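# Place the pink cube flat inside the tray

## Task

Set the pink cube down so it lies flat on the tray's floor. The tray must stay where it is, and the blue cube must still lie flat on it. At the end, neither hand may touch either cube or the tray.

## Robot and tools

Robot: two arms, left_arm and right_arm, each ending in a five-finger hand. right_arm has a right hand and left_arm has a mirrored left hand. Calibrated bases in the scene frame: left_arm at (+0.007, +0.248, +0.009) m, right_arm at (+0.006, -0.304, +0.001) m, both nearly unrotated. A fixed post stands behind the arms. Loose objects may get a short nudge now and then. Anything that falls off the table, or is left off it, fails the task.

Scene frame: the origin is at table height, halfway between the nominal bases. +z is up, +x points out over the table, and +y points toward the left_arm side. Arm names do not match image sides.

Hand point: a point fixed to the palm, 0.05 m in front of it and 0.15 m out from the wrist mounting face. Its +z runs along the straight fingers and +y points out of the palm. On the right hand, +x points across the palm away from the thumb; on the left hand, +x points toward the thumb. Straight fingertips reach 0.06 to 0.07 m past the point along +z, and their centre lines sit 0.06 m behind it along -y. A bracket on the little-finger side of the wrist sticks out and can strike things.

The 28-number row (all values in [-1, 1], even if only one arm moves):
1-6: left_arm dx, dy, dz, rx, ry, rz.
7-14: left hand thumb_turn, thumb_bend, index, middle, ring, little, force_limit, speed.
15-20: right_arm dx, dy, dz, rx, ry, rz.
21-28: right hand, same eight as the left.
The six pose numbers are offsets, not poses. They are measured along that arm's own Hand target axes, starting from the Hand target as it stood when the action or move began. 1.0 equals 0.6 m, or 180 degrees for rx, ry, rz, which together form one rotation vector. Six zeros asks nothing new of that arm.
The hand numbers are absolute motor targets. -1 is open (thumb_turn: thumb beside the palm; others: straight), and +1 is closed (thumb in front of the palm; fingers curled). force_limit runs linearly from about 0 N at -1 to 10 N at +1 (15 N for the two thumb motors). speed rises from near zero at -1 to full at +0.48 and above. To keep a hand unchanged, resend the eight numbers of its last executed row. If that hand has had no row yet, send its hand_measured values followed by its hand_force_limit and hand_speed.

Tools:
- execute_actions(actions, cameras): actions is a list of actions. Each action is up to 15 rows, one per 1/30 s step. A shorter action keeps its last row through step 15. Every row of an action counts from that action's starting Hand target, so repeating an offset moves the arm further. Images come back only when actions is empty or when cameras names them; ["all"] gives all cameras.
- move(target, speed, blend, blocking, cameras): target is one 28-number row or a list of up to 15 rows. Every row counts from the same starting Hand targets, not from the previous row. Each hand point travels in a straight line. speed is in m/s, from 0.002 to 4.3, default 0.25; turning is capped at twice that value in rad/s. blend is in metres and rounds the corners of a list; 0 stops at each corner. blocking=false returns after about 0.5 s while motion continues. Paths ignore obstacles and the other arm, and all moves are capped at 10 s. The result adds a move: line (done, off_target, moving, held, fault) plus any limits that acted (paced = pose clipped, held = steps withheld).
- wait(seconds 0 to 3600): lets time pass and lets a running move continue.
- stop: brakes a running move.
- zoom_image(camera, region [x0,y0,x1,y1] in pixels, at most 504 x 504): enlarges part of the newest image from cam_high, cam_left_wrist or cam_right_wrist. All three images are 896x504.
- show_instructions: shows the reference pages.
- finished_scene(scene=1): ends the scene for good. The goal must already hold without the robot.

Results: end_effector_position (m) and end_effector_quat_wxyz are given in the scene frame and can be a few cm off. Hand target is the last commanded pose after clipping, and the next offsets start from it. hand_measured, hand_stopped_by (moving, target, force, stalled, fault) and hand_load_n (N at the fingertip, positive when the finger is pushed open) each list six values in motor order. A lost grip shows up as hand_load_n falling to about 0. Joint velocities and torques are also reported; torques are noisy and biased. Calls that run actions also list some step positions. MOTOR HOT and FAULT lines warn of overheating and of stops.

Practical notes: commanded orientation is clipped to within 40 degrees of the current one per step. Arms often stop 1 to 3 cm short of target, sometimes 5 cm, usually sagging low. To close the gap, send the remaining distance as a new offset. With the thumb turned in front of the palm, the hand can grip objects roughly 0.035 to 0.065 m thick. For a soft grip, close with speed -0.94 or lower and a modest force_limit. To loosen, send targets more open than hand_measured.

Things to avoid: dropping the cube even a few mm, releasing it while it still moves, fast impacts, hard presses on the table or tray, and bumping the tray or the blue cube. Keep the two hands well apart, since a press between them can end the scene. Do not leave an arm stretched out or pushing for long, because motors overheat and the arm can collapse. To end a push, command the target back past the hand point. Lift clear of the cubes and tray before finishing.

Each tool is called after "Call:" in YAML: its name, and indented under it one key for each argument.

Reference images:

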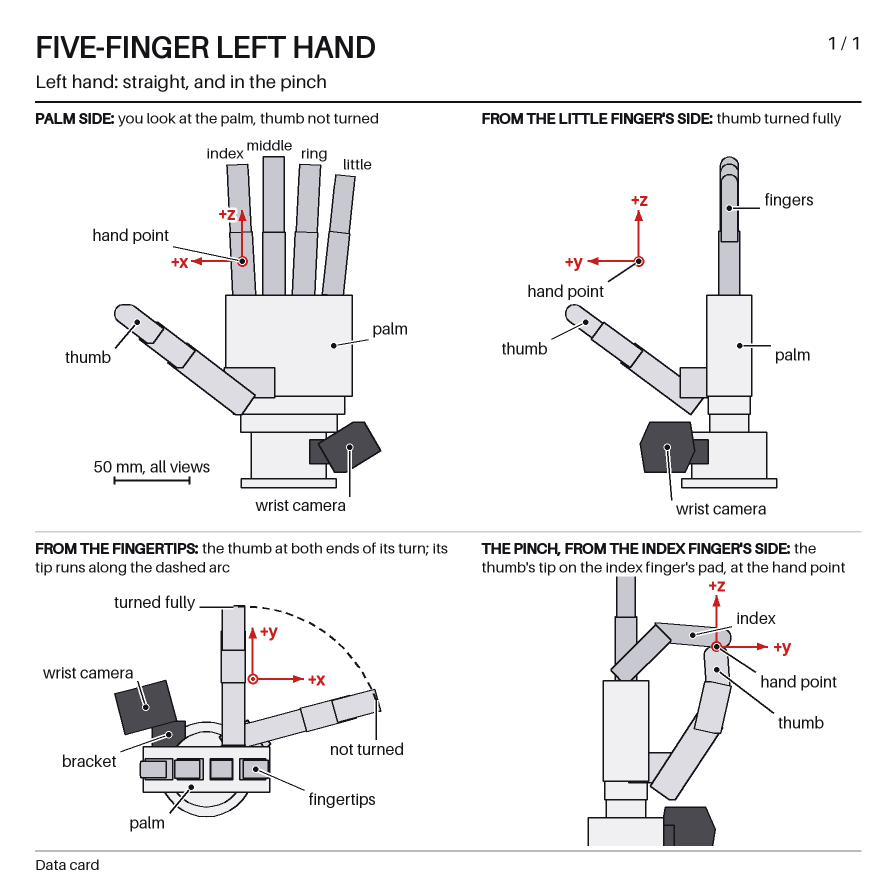

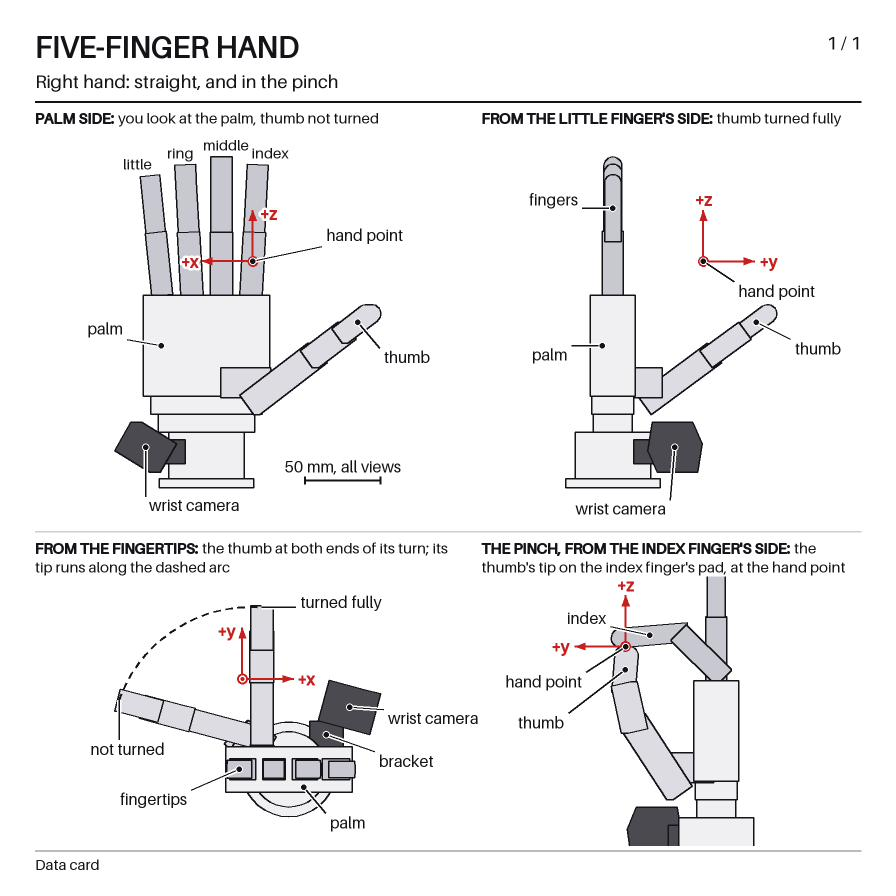

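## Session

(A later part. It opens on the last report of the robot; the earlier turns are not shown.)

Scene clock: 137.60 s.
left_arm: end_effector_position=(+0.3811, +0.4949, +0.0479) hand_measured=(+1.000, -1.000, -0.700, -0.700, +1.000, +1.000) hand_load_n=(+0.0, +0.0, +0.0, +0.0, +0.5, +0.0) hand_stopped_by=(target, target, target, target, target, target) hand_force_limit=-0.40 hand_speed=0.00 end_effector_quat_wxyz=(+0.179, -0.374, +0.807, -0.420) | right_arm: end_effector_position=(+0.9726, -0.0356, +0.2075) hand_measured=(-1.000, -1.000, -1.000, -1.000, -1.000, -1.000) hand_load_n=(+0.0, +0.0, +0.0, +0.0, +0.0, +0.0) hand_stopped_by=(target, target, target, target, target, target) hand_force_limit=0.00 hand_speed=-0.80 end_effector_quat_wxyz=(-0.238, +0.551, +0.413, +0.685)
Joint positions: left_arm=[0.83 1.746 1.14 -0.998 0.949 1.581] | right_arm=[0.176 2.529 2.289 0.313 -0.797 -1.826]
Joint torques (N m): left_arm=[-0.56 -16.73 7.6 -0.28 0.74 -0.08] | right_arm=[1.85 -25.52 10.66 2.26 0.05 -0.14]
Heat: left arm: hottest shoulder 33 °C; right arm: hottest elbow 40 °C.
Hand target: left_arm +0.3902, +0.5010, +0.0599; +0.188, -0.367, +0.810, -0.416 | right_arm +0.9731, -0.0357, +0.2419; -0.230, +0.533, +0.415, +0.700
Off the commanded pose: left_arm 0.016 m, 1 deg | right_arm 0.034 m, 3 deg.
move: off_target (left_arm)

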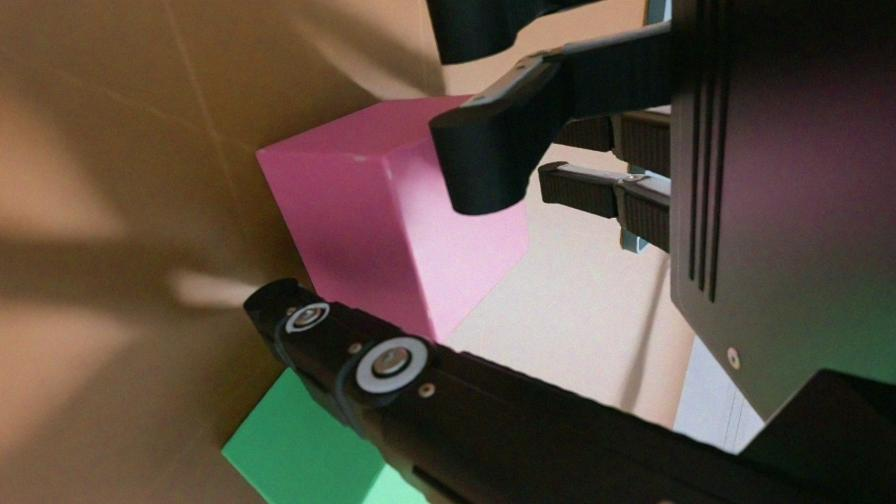

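Call:
move:
  target: [-0.0083,-0.0068,-0.0048,0,0,0,1,-1,-0.7,-0.7,1,1,-0.4,0,0,0,0,0,0,0,-1,-1,-1,-1,-1,-1,0,-0.8]
  speed: 0.06
  cameras: ["cam_left_wrist"]

Scene clock: 139.77 s.
left_arm: end_effector_position=(+0.3845, +0.4988, +0.0542) hand_measured=(+1.000, -1.000, -0.700, -0.700, +1.000, +1.000) hand_load_n=(+0.0, -0.5, +0.0, +0.0, +0.0, +0.0) hand_stopped_by=(target, target, target, target, target, target) hand_force_limit=-0.40 hand_speed=0.00 end_effector_quat_wxyz=(+0.181, -0.373, +0.807, -0.420) | right_arm: end_effector_position=(+0.9726, -0.0356, +0.2075) hand_measured=(-1.000, -1.000, -1.000, -1.000, -1.000, -1.000) hand_load_n=(+0.0, +0.0, +0.0, +0.0, +0.0, +0.0) hand_stopped_by=(target, target, target, target, target, target) hand_force_limit=0.00 hand_speed=-0.80 end_effector_quat_wxyz=(-0.238, +0.551, +0.413, +0.685)
Joint positions: left_arm=[0.83 1.746 1.16 -1.015 0.949 1.581] | right_arm=[0.176 2.529 2.289 0.313 -0.797 -1.826]
Joint torques (N m): left_arm=[-0.62 -16.5 7.8 -0.39 0.74 -0.08] | right_arm=[1.85 -25.76 10.67 2.32 0.07 -0.16]
Heat: left arm: hottest shoulder 33 °C; right arm: hottest elbow 40 °C.
Hand target: left_arm +0.3936, +0.5048, +0.0650; +0.188, -0.367, +0.810, -0.416 | right_arm +0.9731, -0.0357, +0.2419; -0.230, +0.533, +0.415, +0.700
Off the commanded pose: left_arm 0.015 m, 1 deg | right_arm 0.034 m, 3 deg.
move: off_target (left_arm)

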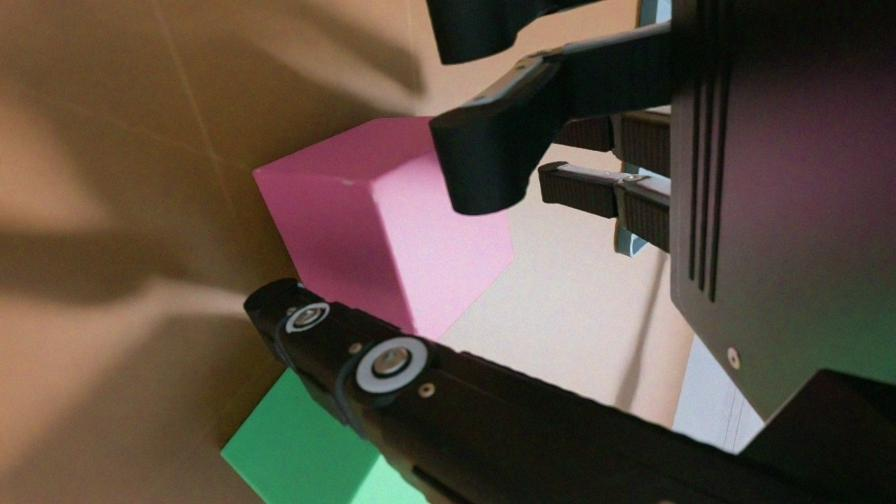

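Call:
move:
  target: [0,0,0,0,0,0,1,-0.6,-0.2,-0.2,1,1,-0.5,-0.9,0,0,0,0,0,0,-1,-1,-1,-1,-1,-1,0,-0.8]
  cameras: ["cam_left_wrist"]

Scene clock: 144.40 s.
left_arm: end_effector_position=(+0.3844, +0.4987, +0.0542) hand_measured=(+1.000, -0.600, -0.200, -0.200, +1.000, +1.000) hand_load_n=(+0.0, +0.0, +0.0, +0.0, +0.0, +0.0) hand_stopped_by=(target, target, target, target, target, target) hand_force_limit=-0.50 hand_speed=-0.90 end_effector_quat_wxyz=(+0.181, -0.374, +0.807, -0.420) | right_arm: end_effector_position=(+0.9726, -0.0356, +0.2075) hand_measured=(-1.000, -1.000, -1.000, -1.000, -1.000, -1.000) hand_load_n=(+0.0, +0.0, +0.0, +0.0, +0.0, +0.0) hand_stopped_by=(target, target, target, target, target, target) hand_force_limit=0.00 hand_speed=-0.80 end_effector_quat_wxyz=(-0.238, +0.551, +0.413, +0.685)
Joint positions: left_arm=[0.83 1.746 1.16 -1.016 0.949 1.581] | right_arm=[0.176 2.529 2.289 0.313 -0.797 -1.826]
Joint torques (N m): left_arm=[-0.62 -16.5 7.8 -0.34 0.74 -0.08] | right_arm=[1.9 -25.7 10.69 2.26 0.07 -0.15]
Heat: left arm: hottest shoulder 33 °C; right arm: hottest elbow 40 °C.
Hand target: left_arm +0.3936, +0.5048, +0.0650; +0.188, -0.367, +0.810, -0.416 | right_arm +0.9731, -0.0357, +0.2419; -0.230, +0.533, +0.415, +0.700
Off the commanded pose: left_arm 0.015 m, 1 deg | right_arm 0.034 m, 3 deg.
move: done

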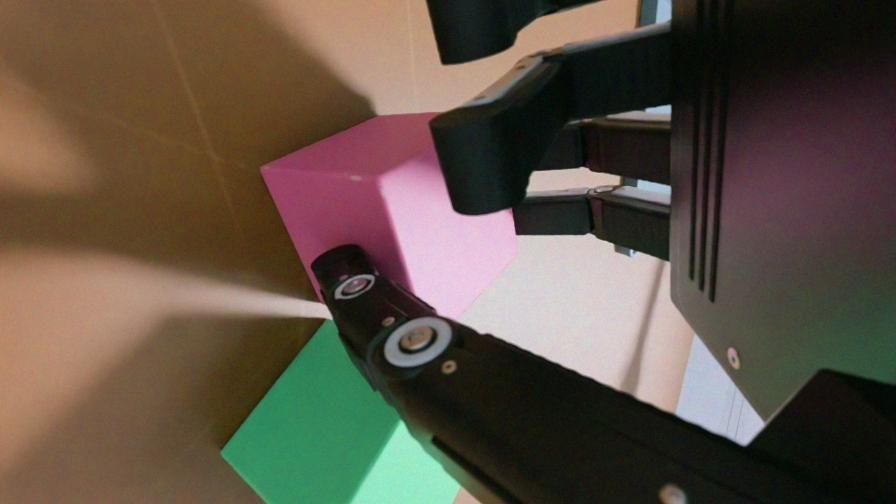

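Call:
move:
  target: [0,0,0,0,0,0,1,-0.55,0.15,0.15,1,1,-0.5,-0.94,0,0,0,0,0,0,-1,-1,-1,-1,-1,-1,0,-0.8]
  cameras: ["cam_left_wrist","cam_high"]

Scene clock: 146.07 s.
left_arm: end_effector_position=(+0.3845, +0.4985, +0.0544) hand_measured=(+1.000, -0.568, -0.134, -0.146, +1.000, +1.000) hand_load_n=(+0.0, +4.0, +2.5, +2.5, +0.0, +0.0) hand_stopped_by=(target, force, force, force, target, target) hand_force_limit=-0.50 hand_speed=-0.94 end_effector_quat_wxyz=(+0.180, -0.374, +0.807, -0.420) | right_arm: end_effector_position=(+0.9726, -0.0356, +0.2075) hand_measured=(-1.000, -1.000, -1.000, -1.000, -1.000, -1.000) hand_load_n=(+0.0, +0.0, -0.5, +0.0, +0.0, +0.0) hand_stopped_by=(target, target, target, target, target, target) hand_force_limit=0.00 hand_speed=-0.80 end_effector_quat_wxyz=(-0.238, +0.551, +0.413, +0.685)
Joint positions: left_arm=[0.83 1.746 1.16 -1.016 0.95 1.581] | right_arm=[0.176 2.529 2.289 0.313 -0.797 -1.826]
Joint torques (N m): left_arm=[-0.62 -16.44 7.8 -0.31 0.71 -0.09] | right_arm=[1.9 -25.52 10.67 2.26 0.05 -0.13]
Heat: left arm: hottest shoulder 33 °C; right arm: hottest elbow 40 °C.
Hand target: left_arm +0.3936, +0.5048, +0.0650; +0.188, -0.367, +0.810, -0.416 | right_arm +0.9731, -0.0357, +0.2419; -0.230, +0.533, +0.415, +0.700
Off the commanded pose: left_arm 0.015 m, 1 deg | right_arm 0.034 m, 3 deg.
move: done
Images, in order (width x height): cam_high 896x504, cam_left_wrist 896x504.

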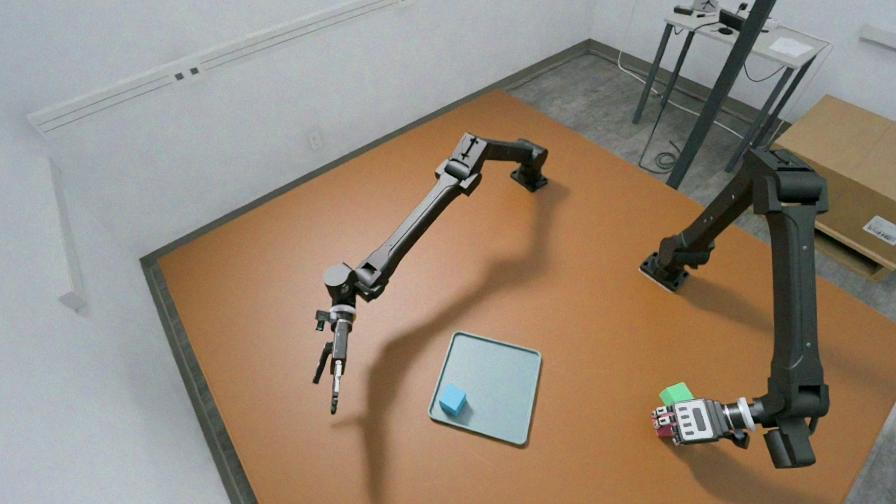

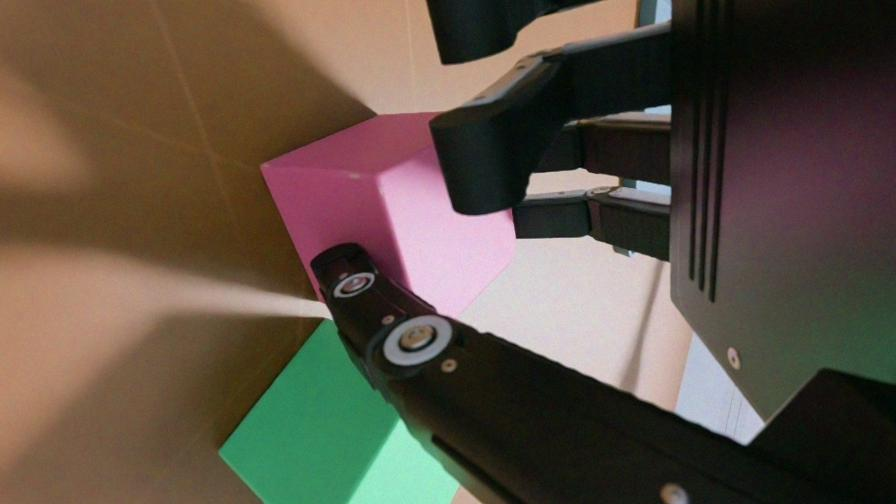

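Call:
move:
  target: [0,-0.0814,-0.0581,0,0,0,1,-0.55,0.15,0.15,1,1,-0.5,-0.94,0,0,0,0,0,0,-1,-1,-1,-1,-1,-1,0,-0.8]
  speed: 0.06
  cameras: ["cam_left_wrist","cam_high"]

Scene clock: 148.37 s.
left_arm: end_effector_position=(+0.3841, +0.4983, +0.1089) hand_measured=(+1.000, -0.570, -0.134, -0.146, +1.000, +1.000) hand_load_n=(+0.0, +4.5, +2.0, +2.5, +0.0, +0.0) hand_stopped_by=(target, force, force, force, target, target) hand_force_limit=-0.50 hand_speed=-0.94 end_effector_quat_wxyz=(+0.176, -0.376, +0.806, -0.422) | right_arm: end_effector_position=(+0.9726, -0.0356, +0.2075) hand_measured=(-1.000, -1.000, -1.000, -1.000, -1.000, -1.000) hand_load_n=(+0.0, +0.0, -0.5, +0.0, +0.0, +0.0) hand_stopped_by=(target, target, target, target, target, target) hand_force_limit=0.00 hand_speed=-0.80 end_effector_quat_wxyz=(-0.238, +0.551, +0.413, +0.685)
Joint positions: left_arm=[0.83 1.68 1.234 -1.166 0.949 1.581] | right_arm=[0.176 2.529 2.289 0.313 -0.797 -1.826]
Joint torques (N m): left_arm=[-0.62 -16.85 8.7 -0.24 0.74 -0.09] | right_arm=[1.9 -25.47 10.71 2.29 0.05 -0.15]
Heat: left arm: hottest shoulder 33 °C; right arm: hottest elbow 40 °C.
Hand target: left_arm +0.3937, +0.5047, +0.1250; +0.188, -0.367, +0.810, -0.416 | right_arm +0.9731, -0.0357, +0.2419; -0.230, +0.533, +0.415, +0.700
Off the commanded pose: left_arm 0.020 m, 2 deg | right_arm 0.034 m, 3 deg.
move: off_target (left_arm)
Images, in order (width x height): cam_high 896x504, cam_left_wrist 896x504.

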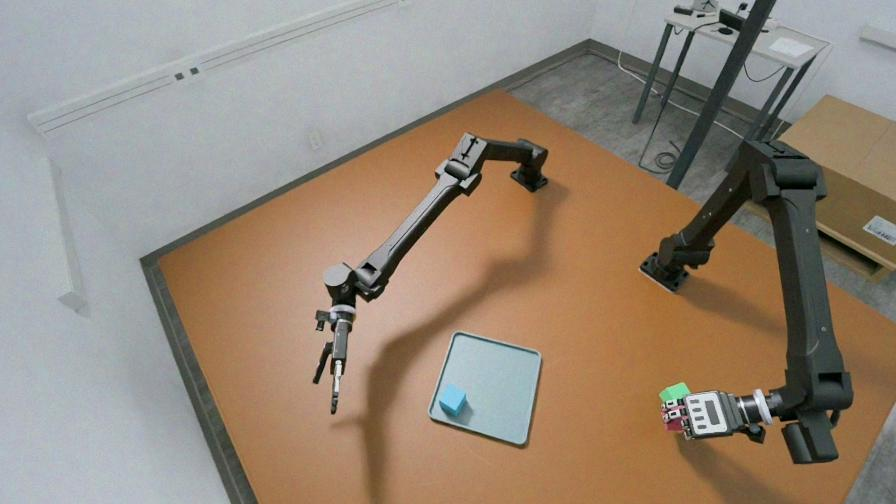

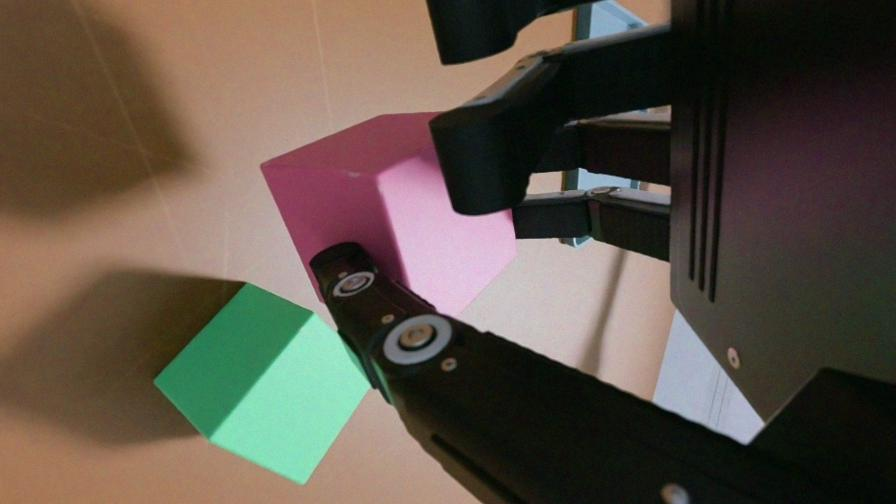

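Call:
move:
  target:
    - [0,-0.0678,-0.0484,0,0,0,1,-0.55,0.15,0.15,1,1,-0.5,-0.94,0,0,0,0,0,0,-1,-1,-1,-1,-1,-1,0,-0.8]
    - [0.2502,-0.434,0.4932,0,0,0,1,-0.55,0.15,0.15,1,1,-0.5,-0.94,0,0,0,0,0,0,-1,-1,-1,-1,-1,-1,0,-0.8]
  speed: [0.1,0.15]
  blend: 0.02
  cameras: ["cam_left_wrist","cam_high"]

Call:
zoom_image:
  camera: "cam_high"
  region: [400, 300, 600, 460]

Scene clock: 158.73 s.
left_arm: end_effector_position=(+0.5698, +0.1346, +0.1500) hand_measured=(+1.000, -0.570, -0.134, -0.146, +1.000, +1.000) hand_load_n=(+0.0, +4.0, +2.5, +2.5, +0.0, +0.0) hand_stopped_by=(target, force, force, force, target, target) hand_force_limit=-0.50 hand_speed=-0.94 end_effector_quat_wxyz=(+0.172, -0.372, +0.816, -0.407) | right_arm: end_effector_position=(+0.9726, -0.0356, +0.2075) hand_measured=(-1.000, -1.000, -1.000, -1.000, -1.000, -1.000) hand_load_n=(+0.0, +0.0, +0.0, +0.5, +0.0, +0.0) hand_stopped_by=(target, target, target, target, target, target) hand_force_limit=0.00 hand_speed=-0.80 end_effector_quat_wxyz=(-0.238, +0.551, +0.413, +0.685)
Joint positions: left_arm=[-0.051 1.583 1.182 -0.398 0.552 0.465] | right_arm=[0.176 2.529 2.289 0.313 -0.797 -1.826]
Joint torques (N m): left_arm=[-0.03 -14.45 10.47 2.02 0.34 -0.13] | right_arm=[1.79 -25.52 10.65 2.29 0.06 -0.13]
Heat: left arm: hottest elbow 34 °C; right arm: hottest elbow 40 °C.
Hand target: left_arm +0.5898, +0.1335, +0.1643; +0.188, -0.368, +0.810, -0.416 | right_arm +0.9731, -0.0357, +0.2419; -0.230, +0.533, +0.415, +0.700
Off the commanded pose: left_arm 0.025 m, 2 deg | right_arm 0.034 m, 3 deg.
move: off_target (left_arm)
Images, in order (width x height): cam_high 896x504, cam_left_wrist 896x504.

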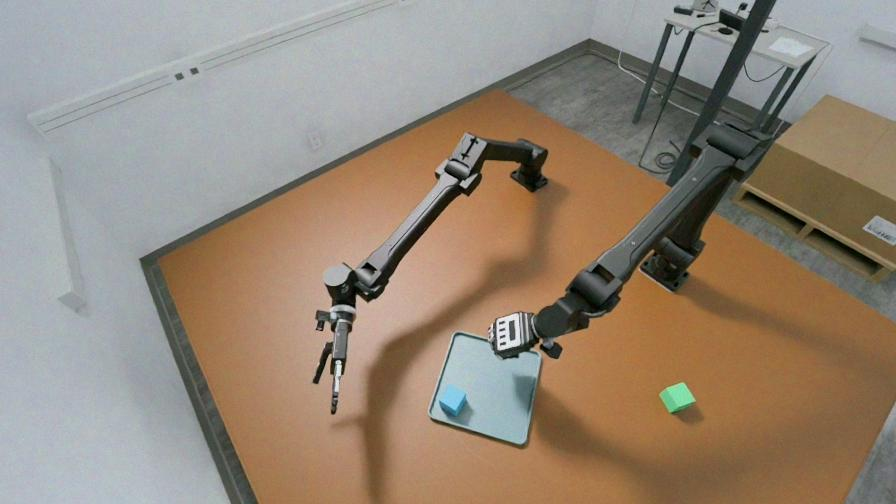

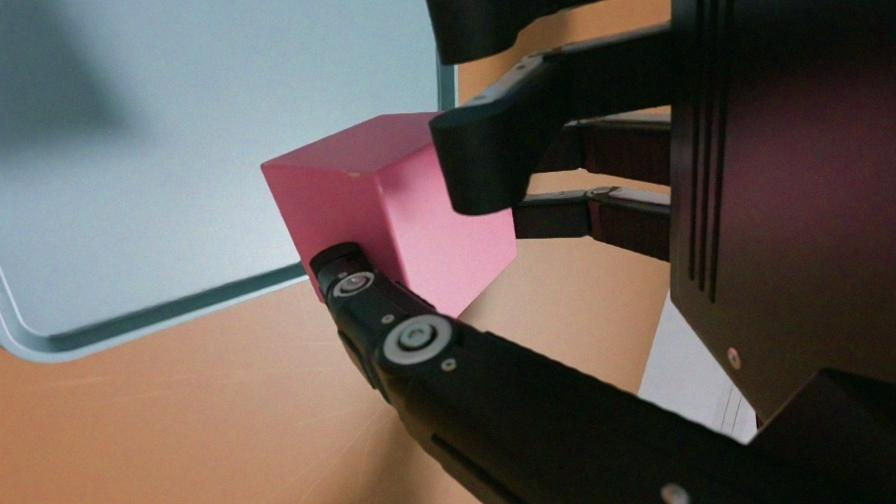

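Scaled by 2.520 from the camera's image (finer frame: 1280x720).

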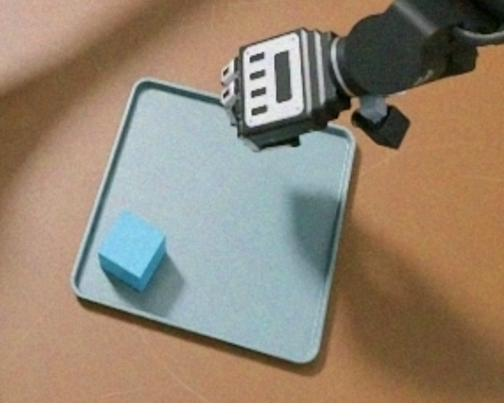

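Call:
move:
  target: [-0.0472,0.0565,0.0642,0,0,0,1,-0.55,0.15,0.15,1,1,-0.5,-0.94,0,0,0,0,0,0,-1,-1,-1,-1,-1,-1,0,-0.8]
  speed: 0.1
  cameras: ["cam_left_wrist","cam_high"]

Call:
zoom_image:
  camera: "cam_high"
  region: [400, 300, 600, 460]

Call:
zoom_image:
  camera: "cam_left_wrist"
  region: [0, 0, 504, 504]

Scene clock: 167.73 s.
left_arm: end_effector_position=(+0.5955, +0.1434, +0.0989) hand_measured=(+1.000, -0.570, -0.134, -0.146, +1.000, +1.000) hand_load_n=(+0.0, +4.5, +2.0, +2.5, +0.0, +0.0) hand_stopped_by=(target, force, force, force, target, target) hand_force_limit=-0.50 hand_speed=-0.94 end_effector_quat_wxyz=(+0.166, -0.378, +0.815, -0.407) | right_arm: end_effector_position=(+0.9726, -0.0356, +0.2075) hand_measured=(-1.000, -1.000, -1.000, -1.000, -1.000, -1.000) hand_load_n=(-0.5, +0.0, +0.0, +0.0, +0.0, +0.0) hand_stopped_by=(target, target, target, target, target, target) hand_force_limit=0.00 hand_speed=-0.80 end_effector_quat_wxyz=(-0.238, +0.551, +0.413, +0.685)
Joint positions: left_arm=[-0.032 1.709 1.197 -0.303 0.567 0.47] | right_arm=[0.176 2.529 2.289 0.313 -0.797 -1.826]
Joint torques (N m): left_arm=[0.56 -16.56 9.95 2.02 0.5 0.02] | right_arm=[1.73 -25.7 10.7 2.29 0.04 -0.14]
Heat: left arm: hottest elbow 35 °C; right arm: hottest elbow 40 °C.
Hand target: left_arm +0.6172, +0.1471, +0.1143; +0.188, -0.368, +0.810, -0.416 | right_arm +0.9731, -0.0357, +0.2419; -0.230, +0.533, +0.415, +0.700
Off the commanded pose: left_arm 0.027 m, 3 deg | right_arm 0.034 m, 3 deg.
move: off_target (left_arm)
Images, in order (width x height): cam_high 896x504, cam_left_wrist 896x504.

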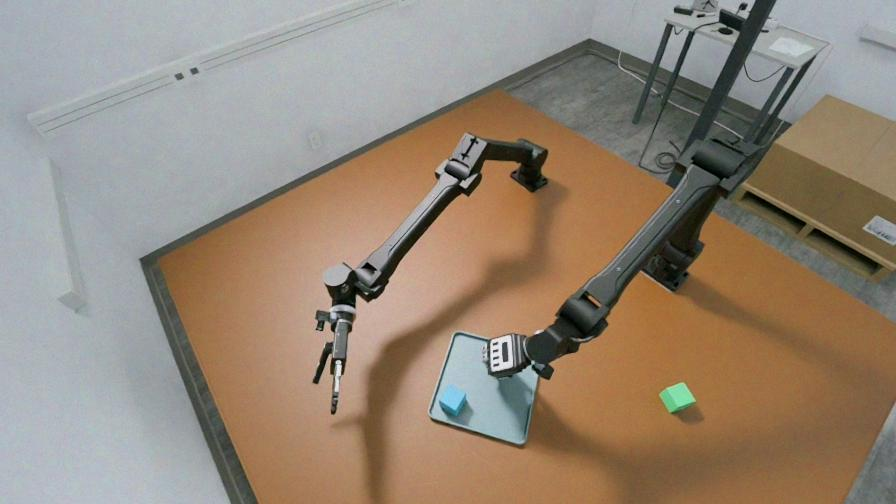

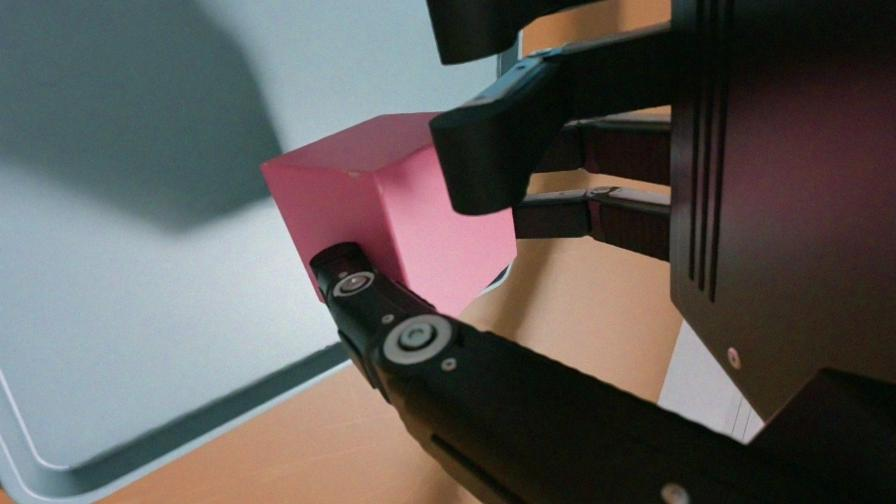

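Scaled by 2.520 from the camera's image (finer frame: 1280x720).

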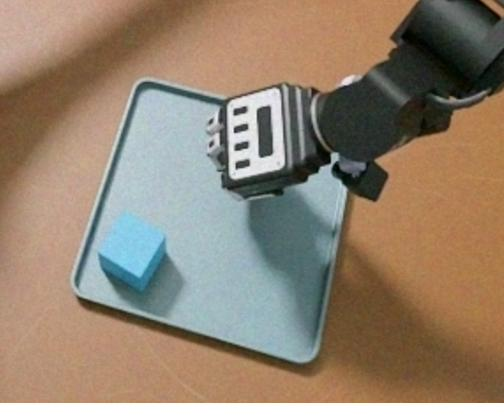

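Scaled by 1.000.

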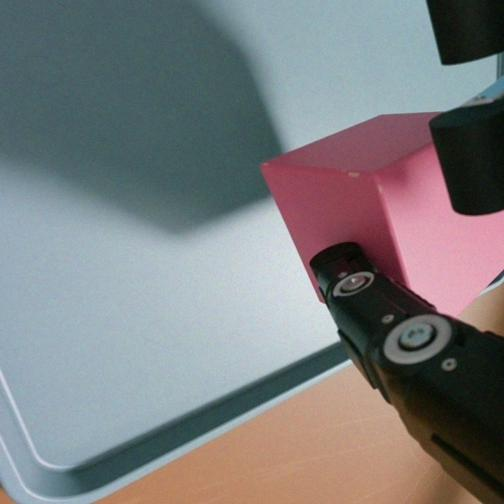

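Call:
move:
  target: [0,0.034,0.0243,0.016,-0.004,0.006,1,-0.55,0.15,0.15,1,1,-0.5,-0.94,0,0,0,0,0,0,-1,-1,-1,-1,-1,-1,0,-0.8]
  speed: 0.06
  cameras: ["cam_left_wrist","cam_high"]

Call:
zoom_image:
  camera: "cam_high"
  region: [400, 300, 600, 460]

Scene clock: 176.63 s.
left_arm: end_effector_position=(+0.6118, +0.1422, +0.0913) hand_measured=(+1.000, -0.570, -0.134, -0.146, +1.000, +1.000) hand_load_n=(+0.0, +4.5, +2.0, +2.0, +0.0, +0.0) hand_stopped_by=(target, force, force, force, target, target) hand_force_limit=-0.50 hand_speed=-0.94 end_effector_quat_wxyz=(+0.202, -0.356, +0.805, -0.430) | right_arm: end_effector_position=(+0.9726, -0.0356, +0.2075) hand_measured=(-1.000, -1.000, -1.000, -1.000, -1.000, -1.000) hand_load_n=(+0.0, +0.0, +0.0, +0.0, +0.0, +0.0) hand_stopped_by=(target, target, target, target, target, target) hand_force_limit=0.00 hand_speed=-0.80 end_effector_quat_wxyz=(-0.238, +0.551, +0.413, +0.685)
Joint positions: left_arm=[-0.029 1.729 1.163 -0.151 0.582 0.47] | right_arm=[0.176 2.529 2.289 0.313 -0.797 -1.826]
Joint torques (N m): left_arm=[0.73 -16.5 6.98 2.18 0.47 -0.08] | right_arm=[1.67 -25.64 10.66 2.25 0.06 -0.14]
Heat: left arm: hottest elbow 35 °C; right arm: hottest elbow 40 °C.
Hand target: left_arm +0.6171, +0.1471, +0.0892; +0.207, -0.358, +0.802, -0.432 | right_arm +0.9731, -0.0357, +0.2419; -0.230, +0.533, +0.415, +0.700
Off the commanded pose: left_arm 0.008 m, 1 deg | right_arm 0.034 m, 3 deg.
move: done
Images, in order (width x height): cam_high 896x504, cam_left_wrist 896x504.

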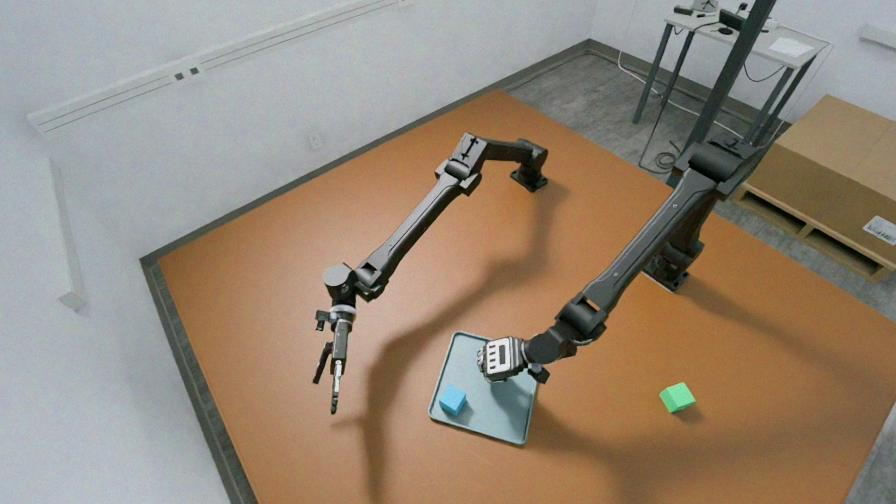

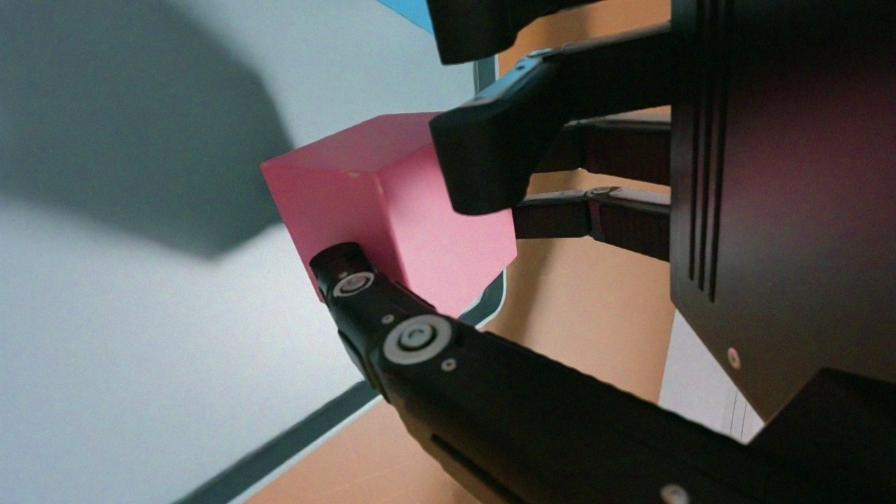

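Scaled by 2.520 from the camera's image (finer frame: 1280x720).

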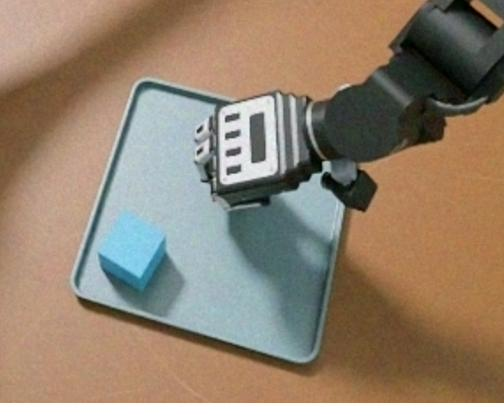

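Call:
move:
  target: [0.0118,0.0347,0.0075,-0.0125,0.0072,-0.0105,1,-0.55,0.15,0.15,1,1,-0.5,-0.94,0,0,0,0,0,0,-1,-1,-1,-1,-1,-1,0,-0.8]
  speed: 0.06
  cameras: ["cam_left_wrist","cam_high"]

Call:
zoom_image:
  camera: "cam_high"
  region: [400, 300, 600, 460]

Scene clock: 180.60 s.
left_arm: end_effector_position=(+0.6073, +0.1423, +0.0757) hand_measured=(+1.000, -0.570, -0.134, -0.146, +1.000, +1.000) hand_load_n=(+0.0, +4.5, +2.5, +2.5, +0.0, +0.0) hand_stopped_by=(target, force, force, force, target, target) hand_force_limit=-0.50 hand_speed=-0.94 end_effector_quat_wxyz=(+0.189, -0.361, +0.808, -0.426) | right_arm: end_effector_position=(+0.9726, -0.0356, +0.2075) hand_measured=(-1.000, -1.000, -1.000, -1.000, -1.000, -1.000) hand_load_n=(+0.0, +0.0, +0.0, +0.0, +0.0, +0.0) hand_stopped_by=(target, target, target, target, target, target) hand_force_limit=0.00 hand_speed=-0.80 end_effector_quat_wxyz=(-0.238, +0.551, +0.413, +0.685)
Joint positions: left_arm=[-0.028 1.75 1.155 -0.151 0.586 0.47] | right_arm=[0.176 2.529 2.289 0.313 -0.797 -1.826]
Joint torques (N m): left_arm=[0.67 -16.5 6.78 1.25 0.49 -0.11] | right_arm=[2.14 -25.52 10.66 2.26 0.04 -0.13]
Heat: left arm: hottest elbow 34 °C; right arm: hottest elbow 40 °C.
Hand target: left_arm +0.6071, +0.1471, +0.0692; +0.183, -0.370, +0.806, -0.424 | right_arm +0.9731, -0.0357, +0.2419; -0.230, +0.533, +0.415, +0.700
Off the commanded pose: left_arm 0.008 m, 1 deg | right_arm 0.034 m, 3 deg.
move: done
Images, in order (width x height): cam_high 896x504, cam_left_wrist 896x504.

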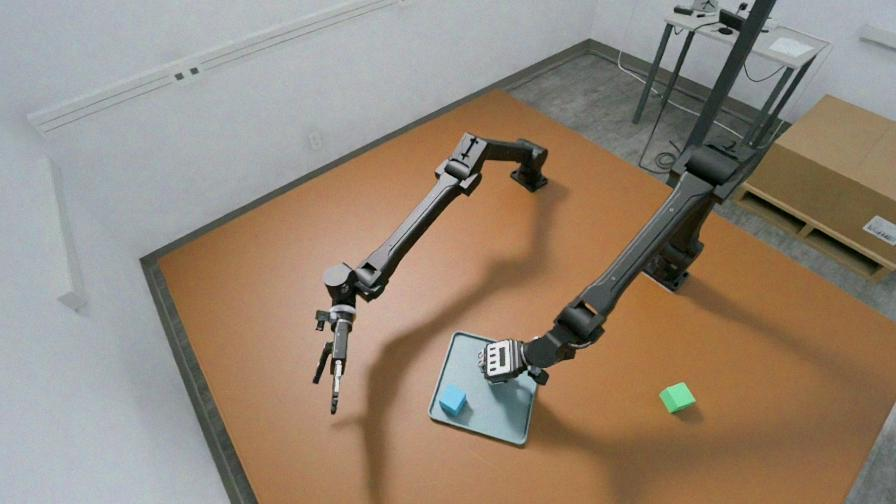

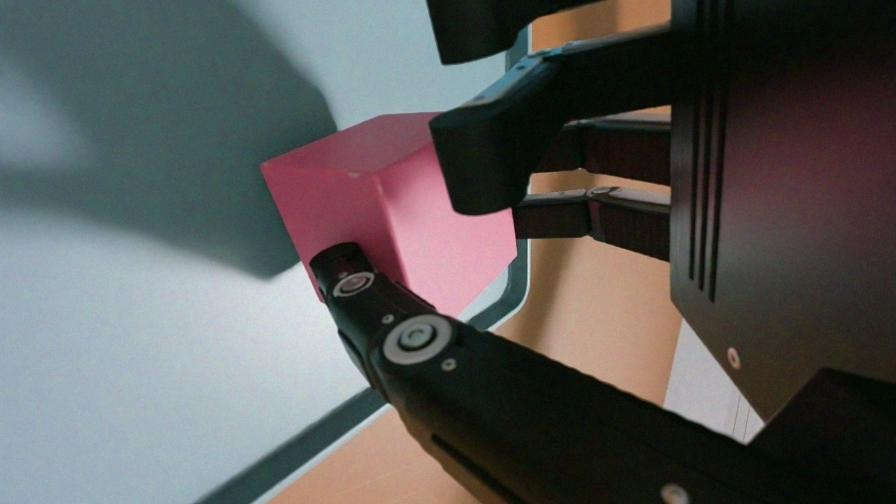

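Scaled by 2.520 from the camera's image (finer frame: 1280x720).

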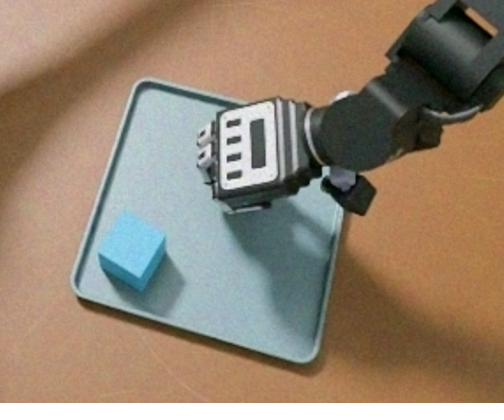

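Call:
move:
  target: [0.0033,0.0185,0.0087,0,0,0,1,-0.55,0.15,0.15,1,1,-0.5,-0.94,0,0,0,0,0,0,-1,-1,-1,-1,-1,-1,0,-0.8]
  speed: 0.04
  cameras: ["cam_left_wrist","cam_high"]

Scene clock: 182.87 s.
left_arm: end_effector_position=(+0.6000, +0.1422, +0.0616) hand_measured=(+1.000, -0.570, -0.134, -0.146, +1.000, +1.000) hand_load_n=(+0.0, +4.5, +2.0, +2.5, +0.0, +0.0) hand_stopped_by=(target, force, force, force, target, target) hand_force_limit=-0.50 hand_speed=-0.94 end_effector_quat_wxyz=(+0.181, -0.366, +0.810, -0.422) | right_arm: end_effector_position=(+0.9726, -0.0356, +0.2075) hand_measured=(-1.000, -1.000, -1.000, -1.000, -1.000, -1.000) hand_load_n=(+0.0, +0.0, +0.0, +0.0, +0.0, +0.0) hand_stopped_by=(target, target, target, target, target, target) hand_force_limit=0.00 hand_speed=-0.80 end_effector_quat_wxyz=(-0.238, +0.551, +0.413, +0.685)
Joint positions: left_arm=[-0.028 1.762 1.134 -0.14 0.586 0.47] | right_arm=[0.176 2.529 2.289 0.313 -0.797 -1.826]
Joint torques (N m): left_arm=[0.73 -16.38 6.58 2.11 0.46 -0.1] | right_arm=[1.73 -25.58 10.66 2.3 0.05 -0.16]
Heat: left arm: hottest elbow 34 °C; right arm: hottest elbow 40 °C.
Hand target: left_arm +0.6041, +0.1468, +0.0570; +0.183, -0.370, +0.806, -0.424 | right_arm +0.9731, -0.0357, +0.2419; -0.230, +0.533, +0.415, +0.700
Off the commanded pose: left_arm 0.008 m, 1 deg | right_arm 0.034 m, 3 deg.
move: done
Images, in order (width x height): cam_high 896x504, cam_left_wrist 896x504.

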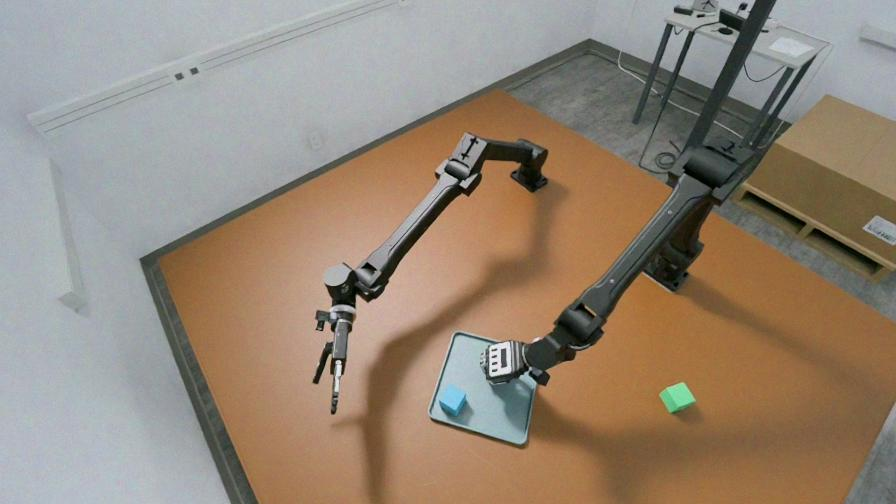

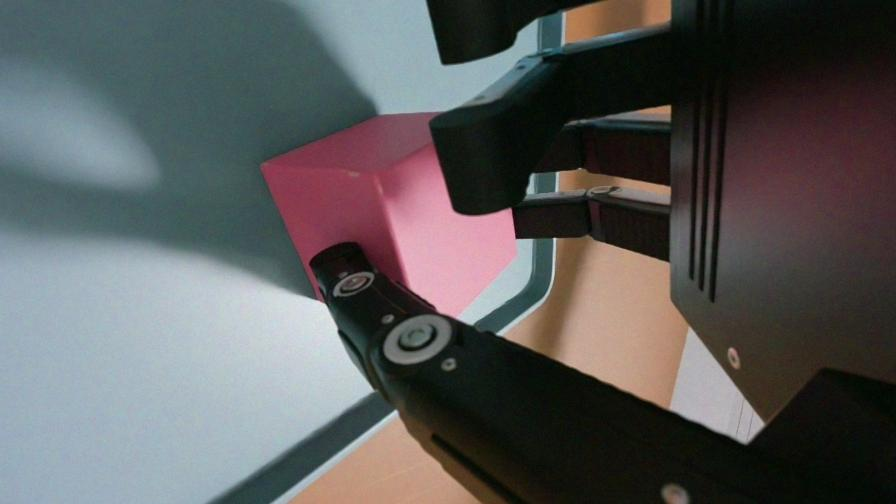

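Call:
move:
  target: [0,0.0068,0.0048,0,0,0,1,-0.55,0.15,0.15,1,1,-0.5,-0.94,0,0,0,0,0,0,-1,-1,-1,-1,-1,-1,0,-0.8]
  speed: 0.03
  cameras: ["cam_left_wrist"]

Scene clock: 184.67 s.
left_arm: end_effector_position=(+0.6024, +0.1422, +0.0615) hand_measured=(+1.000, -0.570, -0.134, -0.146, +1.000, +1.000) hand_load_n=(+0.0, +4.0, +2.0, +2.5, +0.0, +0.0) hand_stopped_by=(target, force, force, force, target, target) hand_force_limit=-0.50 hand_speed=-0.94 end_effector_quat_wxyz=(+0.184, -0.364, +0.809, -0.424) | right_arm: end_effector_position=(+0.9726, -0.0356, +0.2075) hand_measured=(-1.000, -1.000, -1.000, -1.000, -1.000, -1.000) hand_load_n=(+0.0, +0.0, +0.0, +0.0, +0.0, +0.0) hand_stopped_by=(target, target, target, target, target, target) hand_force_limit=0.00 hand_speed=-0.80 end_effector_quat_wxyz=(-0.238, +0.551, +0.413, +0.685)
Joint positions: left_arm=[-0.028 1.765 1.134 -0.127 0.587 0.47] | right_arm=[0.176 2.529 2.289 0.313 -0.797 -1.826]
Joint torques (N m): left_arm=[0.67 -16.03 6.23 2.11 0.45 -0.1] | right_arm=[1.85 -25.52 10.7 2.26 0.03 -0.16]
Heat: left arm: hottest elbow 34 °C; right arm: hottest elbow 41 °C.
Hand target: left_arm +0.6040, +0.1467, +0.0520; +0.183, -0.370, +0.806, -0.424 | right_arm +0.9731, -0.0357, +0.2419; -0.230, +0.533, +0.415, +0.700
Off the commanded pose: left_arm 0.011 m, 1 deg | right_arm 0.034 m, 3 deg.
move: off_target (left_arm)

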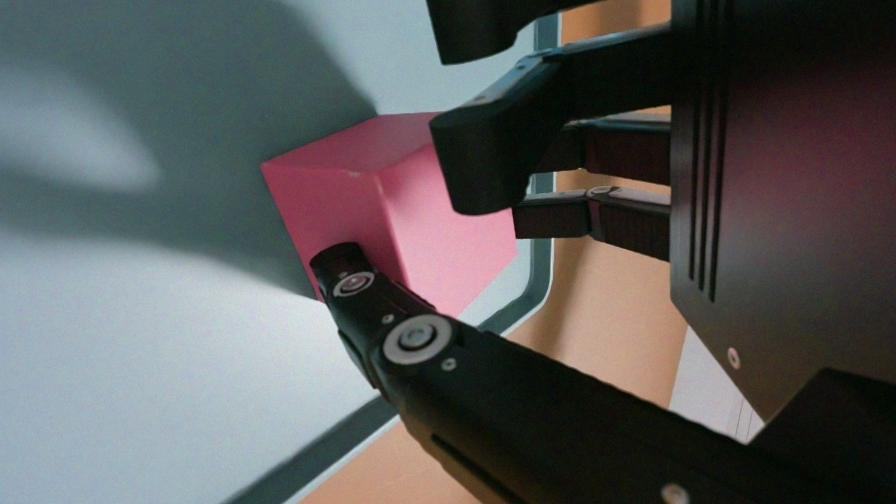

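Call:
zoom_image:
  camera: "cam_left_wrist"
  region: [220, 80, 440, 340]

Scaled by 1.938 from the camera's image (finer frame: 1280x720).

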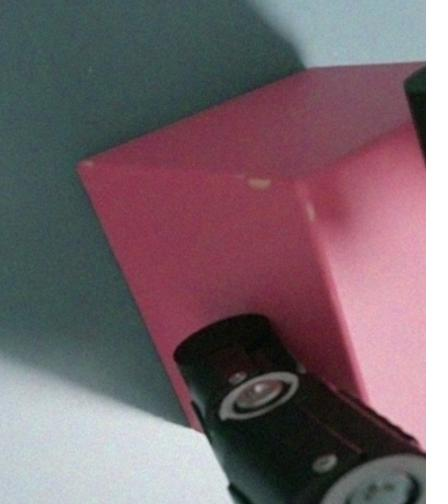

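Call:
move:
  target: [0,0.0068,0.0048,0,0,0,1,-0.55,0.15,0.15,1,1,-0.5,-0.94,0,0,0,0,0,0,-1,-1,-1,-1,-1,-1,0,-0.8]
  speed: 0.03
  cameras: ["cam_left_wrist"]

Scene clock: 186.93 s.
left_arm: end_effector_position=(+0.6034, +0.1418, +0.0615) hand_measured=(+1.000, -0.570, -0.134, -0.146, +1.000, +1.000) hand_load_n=(+0.0, +4.0, +2.0, +2.5, +0.0, +0.0) hand_stopped_by=(target, force, force, force, target, target) hand_force_limit=-0.50 hand_speed=-0.94 end_effector_quat_wxyz=(+0.187, -0.363, +0.807, -0.427) | right_arm: end_effector_position=(+0.9726, -0.0356, +0.2075) hand_measured=(-1.000, -1.000, -1.000, -1.000, -1.000, -1.000) hand_load_n=(+0.0, +0.0, +0.0, +0.0, +0.0, +0.0) hand_stopped_by=(target, target, target, target, target, target) hand_force_limit=0.00 hand_speed=-0.80 end_effector_quat_wxyz=(-0.238, +0.551, +0.413, +0.685)
Joint positions: left_arm=[-0.028 1.765 1.131 -0.113 0.588 0.467] | right_arm=[0.176 2.529 2.289 0.313 -0.797 -1.826]
Joint torques (N m): left_arm=[0.67 -15.33 6.12 2.04 0.39 -0.08] | right_arm=[1.96 -25.58 10.66 2.29 0.06 -0.14]
Heat: left arm: hottest elbow 34 °C; right arm: hottest elbow 41 °C.
Hand target: left_arm +0.6040, +0.1466, +0.0472; +0.183, -0.370, +0.806, -0.424 | right_arm +0.9731, -0.0357, +0.2419; -0.230, +0.533, +0.415, +0.700
Off the commanded pose: left_arm 0.015 m, 1 deg | right_arm 0.034 m, 3 deg.
move: off_target (left_arm)

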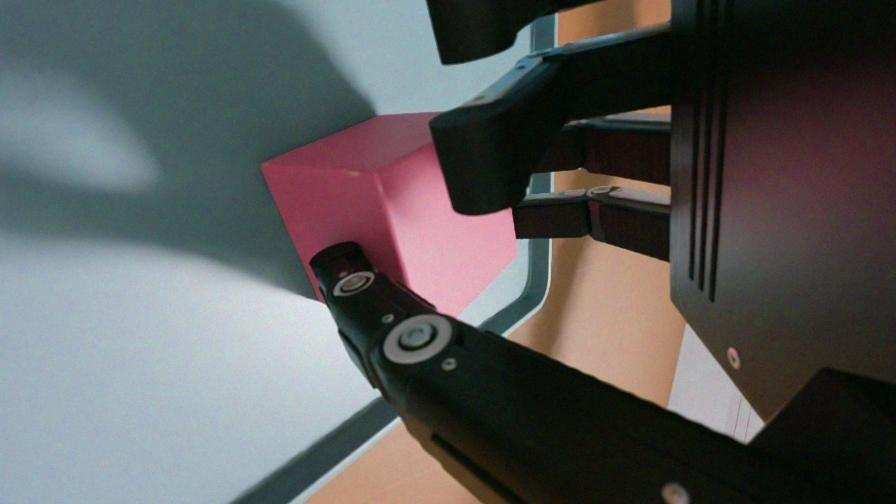

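Call:
move:
  target: [0,-0.0095,-0.0067,0.003,0,0,1,-0.55,0.15,0.15,1,1,-0.5,-0.94,0,0,0,0,0,0,-1,-1,-1,-1,-1,-1,0,-0.8]
  speed: 0.03
  cameras: ["cam_left_wrist"]

Scene clock: 188.73 s.
left_arm: end_effector_position=(+0.6033, +0.1419, +0.0618) hand_measured=(+1.000, -0.570, -0.134, -0.146, +1.000, +1.000) hand_load_n=(+0.0, +4.0, +2.5, +2.5, +0.0, +0.0) hand_stopped_by=(target, force, force, force, target, target) hand_force_limit=-0.50 hand_speed=-0.94 end_effector_quat_wxyz=(+0.187, -0.362, +0.807, -0.428) | right_arm: end_effector_position=(+0.9726, -0.0356, +0.2075) hand_measured=(-1.000, -1.000, -1.000, -1.000, -1.000, -1.000) hand_load_n=(+0.0, +0.0, +0.0, +0.0, +0.0, +0.0) hand_stopped_by=(target, target, target, target, target, target) hand_force_limit=0.00 hand_speed=-0.80 end_effector_quat_wxyz=(-0.238, +0.551, +0.413, +0.685)
Joint positions: left_arm=[-0.027 1.765 1.131 -0.113 0.592 0.467] | right_arm=[0.176 2.529 2.289 0.313 -0.797 -1.826]
Joint torques (N m): left_arm=[0.73 -16.38 6.15 1.98 0.46 -0.11] | right_arm=[1.96 -25.47 10.65 2.28 0.05 -0.13]
Heat: left arm: hottest elbow 34 °C; right arm: hottest elbow 41 °C.
Hand target: left_arm +0.6041, +0.1467, +0.0542; +0.185, -0.369, +0.804, -0.428 | right_arm +0.9731, -0.0357, +0.2419; -0.230, +0.533, +0.415, +0.700
Off the commanded pose: left_arm 0.009 m, 1 deg | right_arm 0.034 m, 3 deg.
move: done

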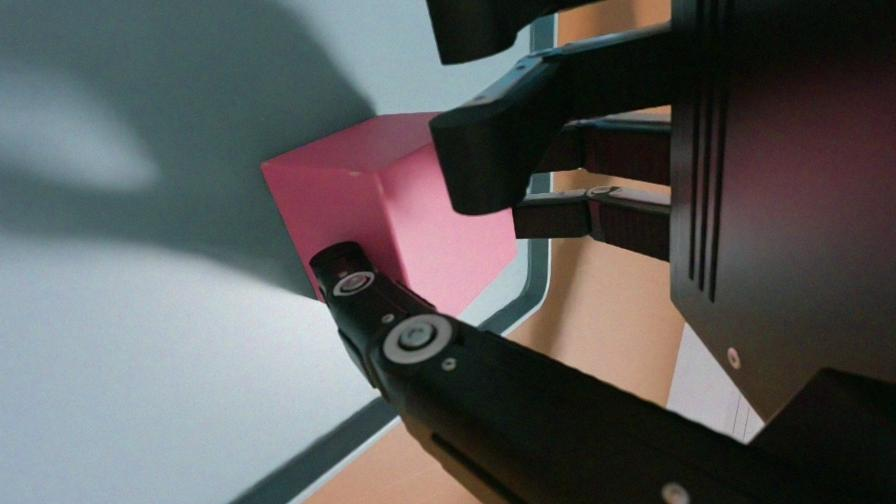

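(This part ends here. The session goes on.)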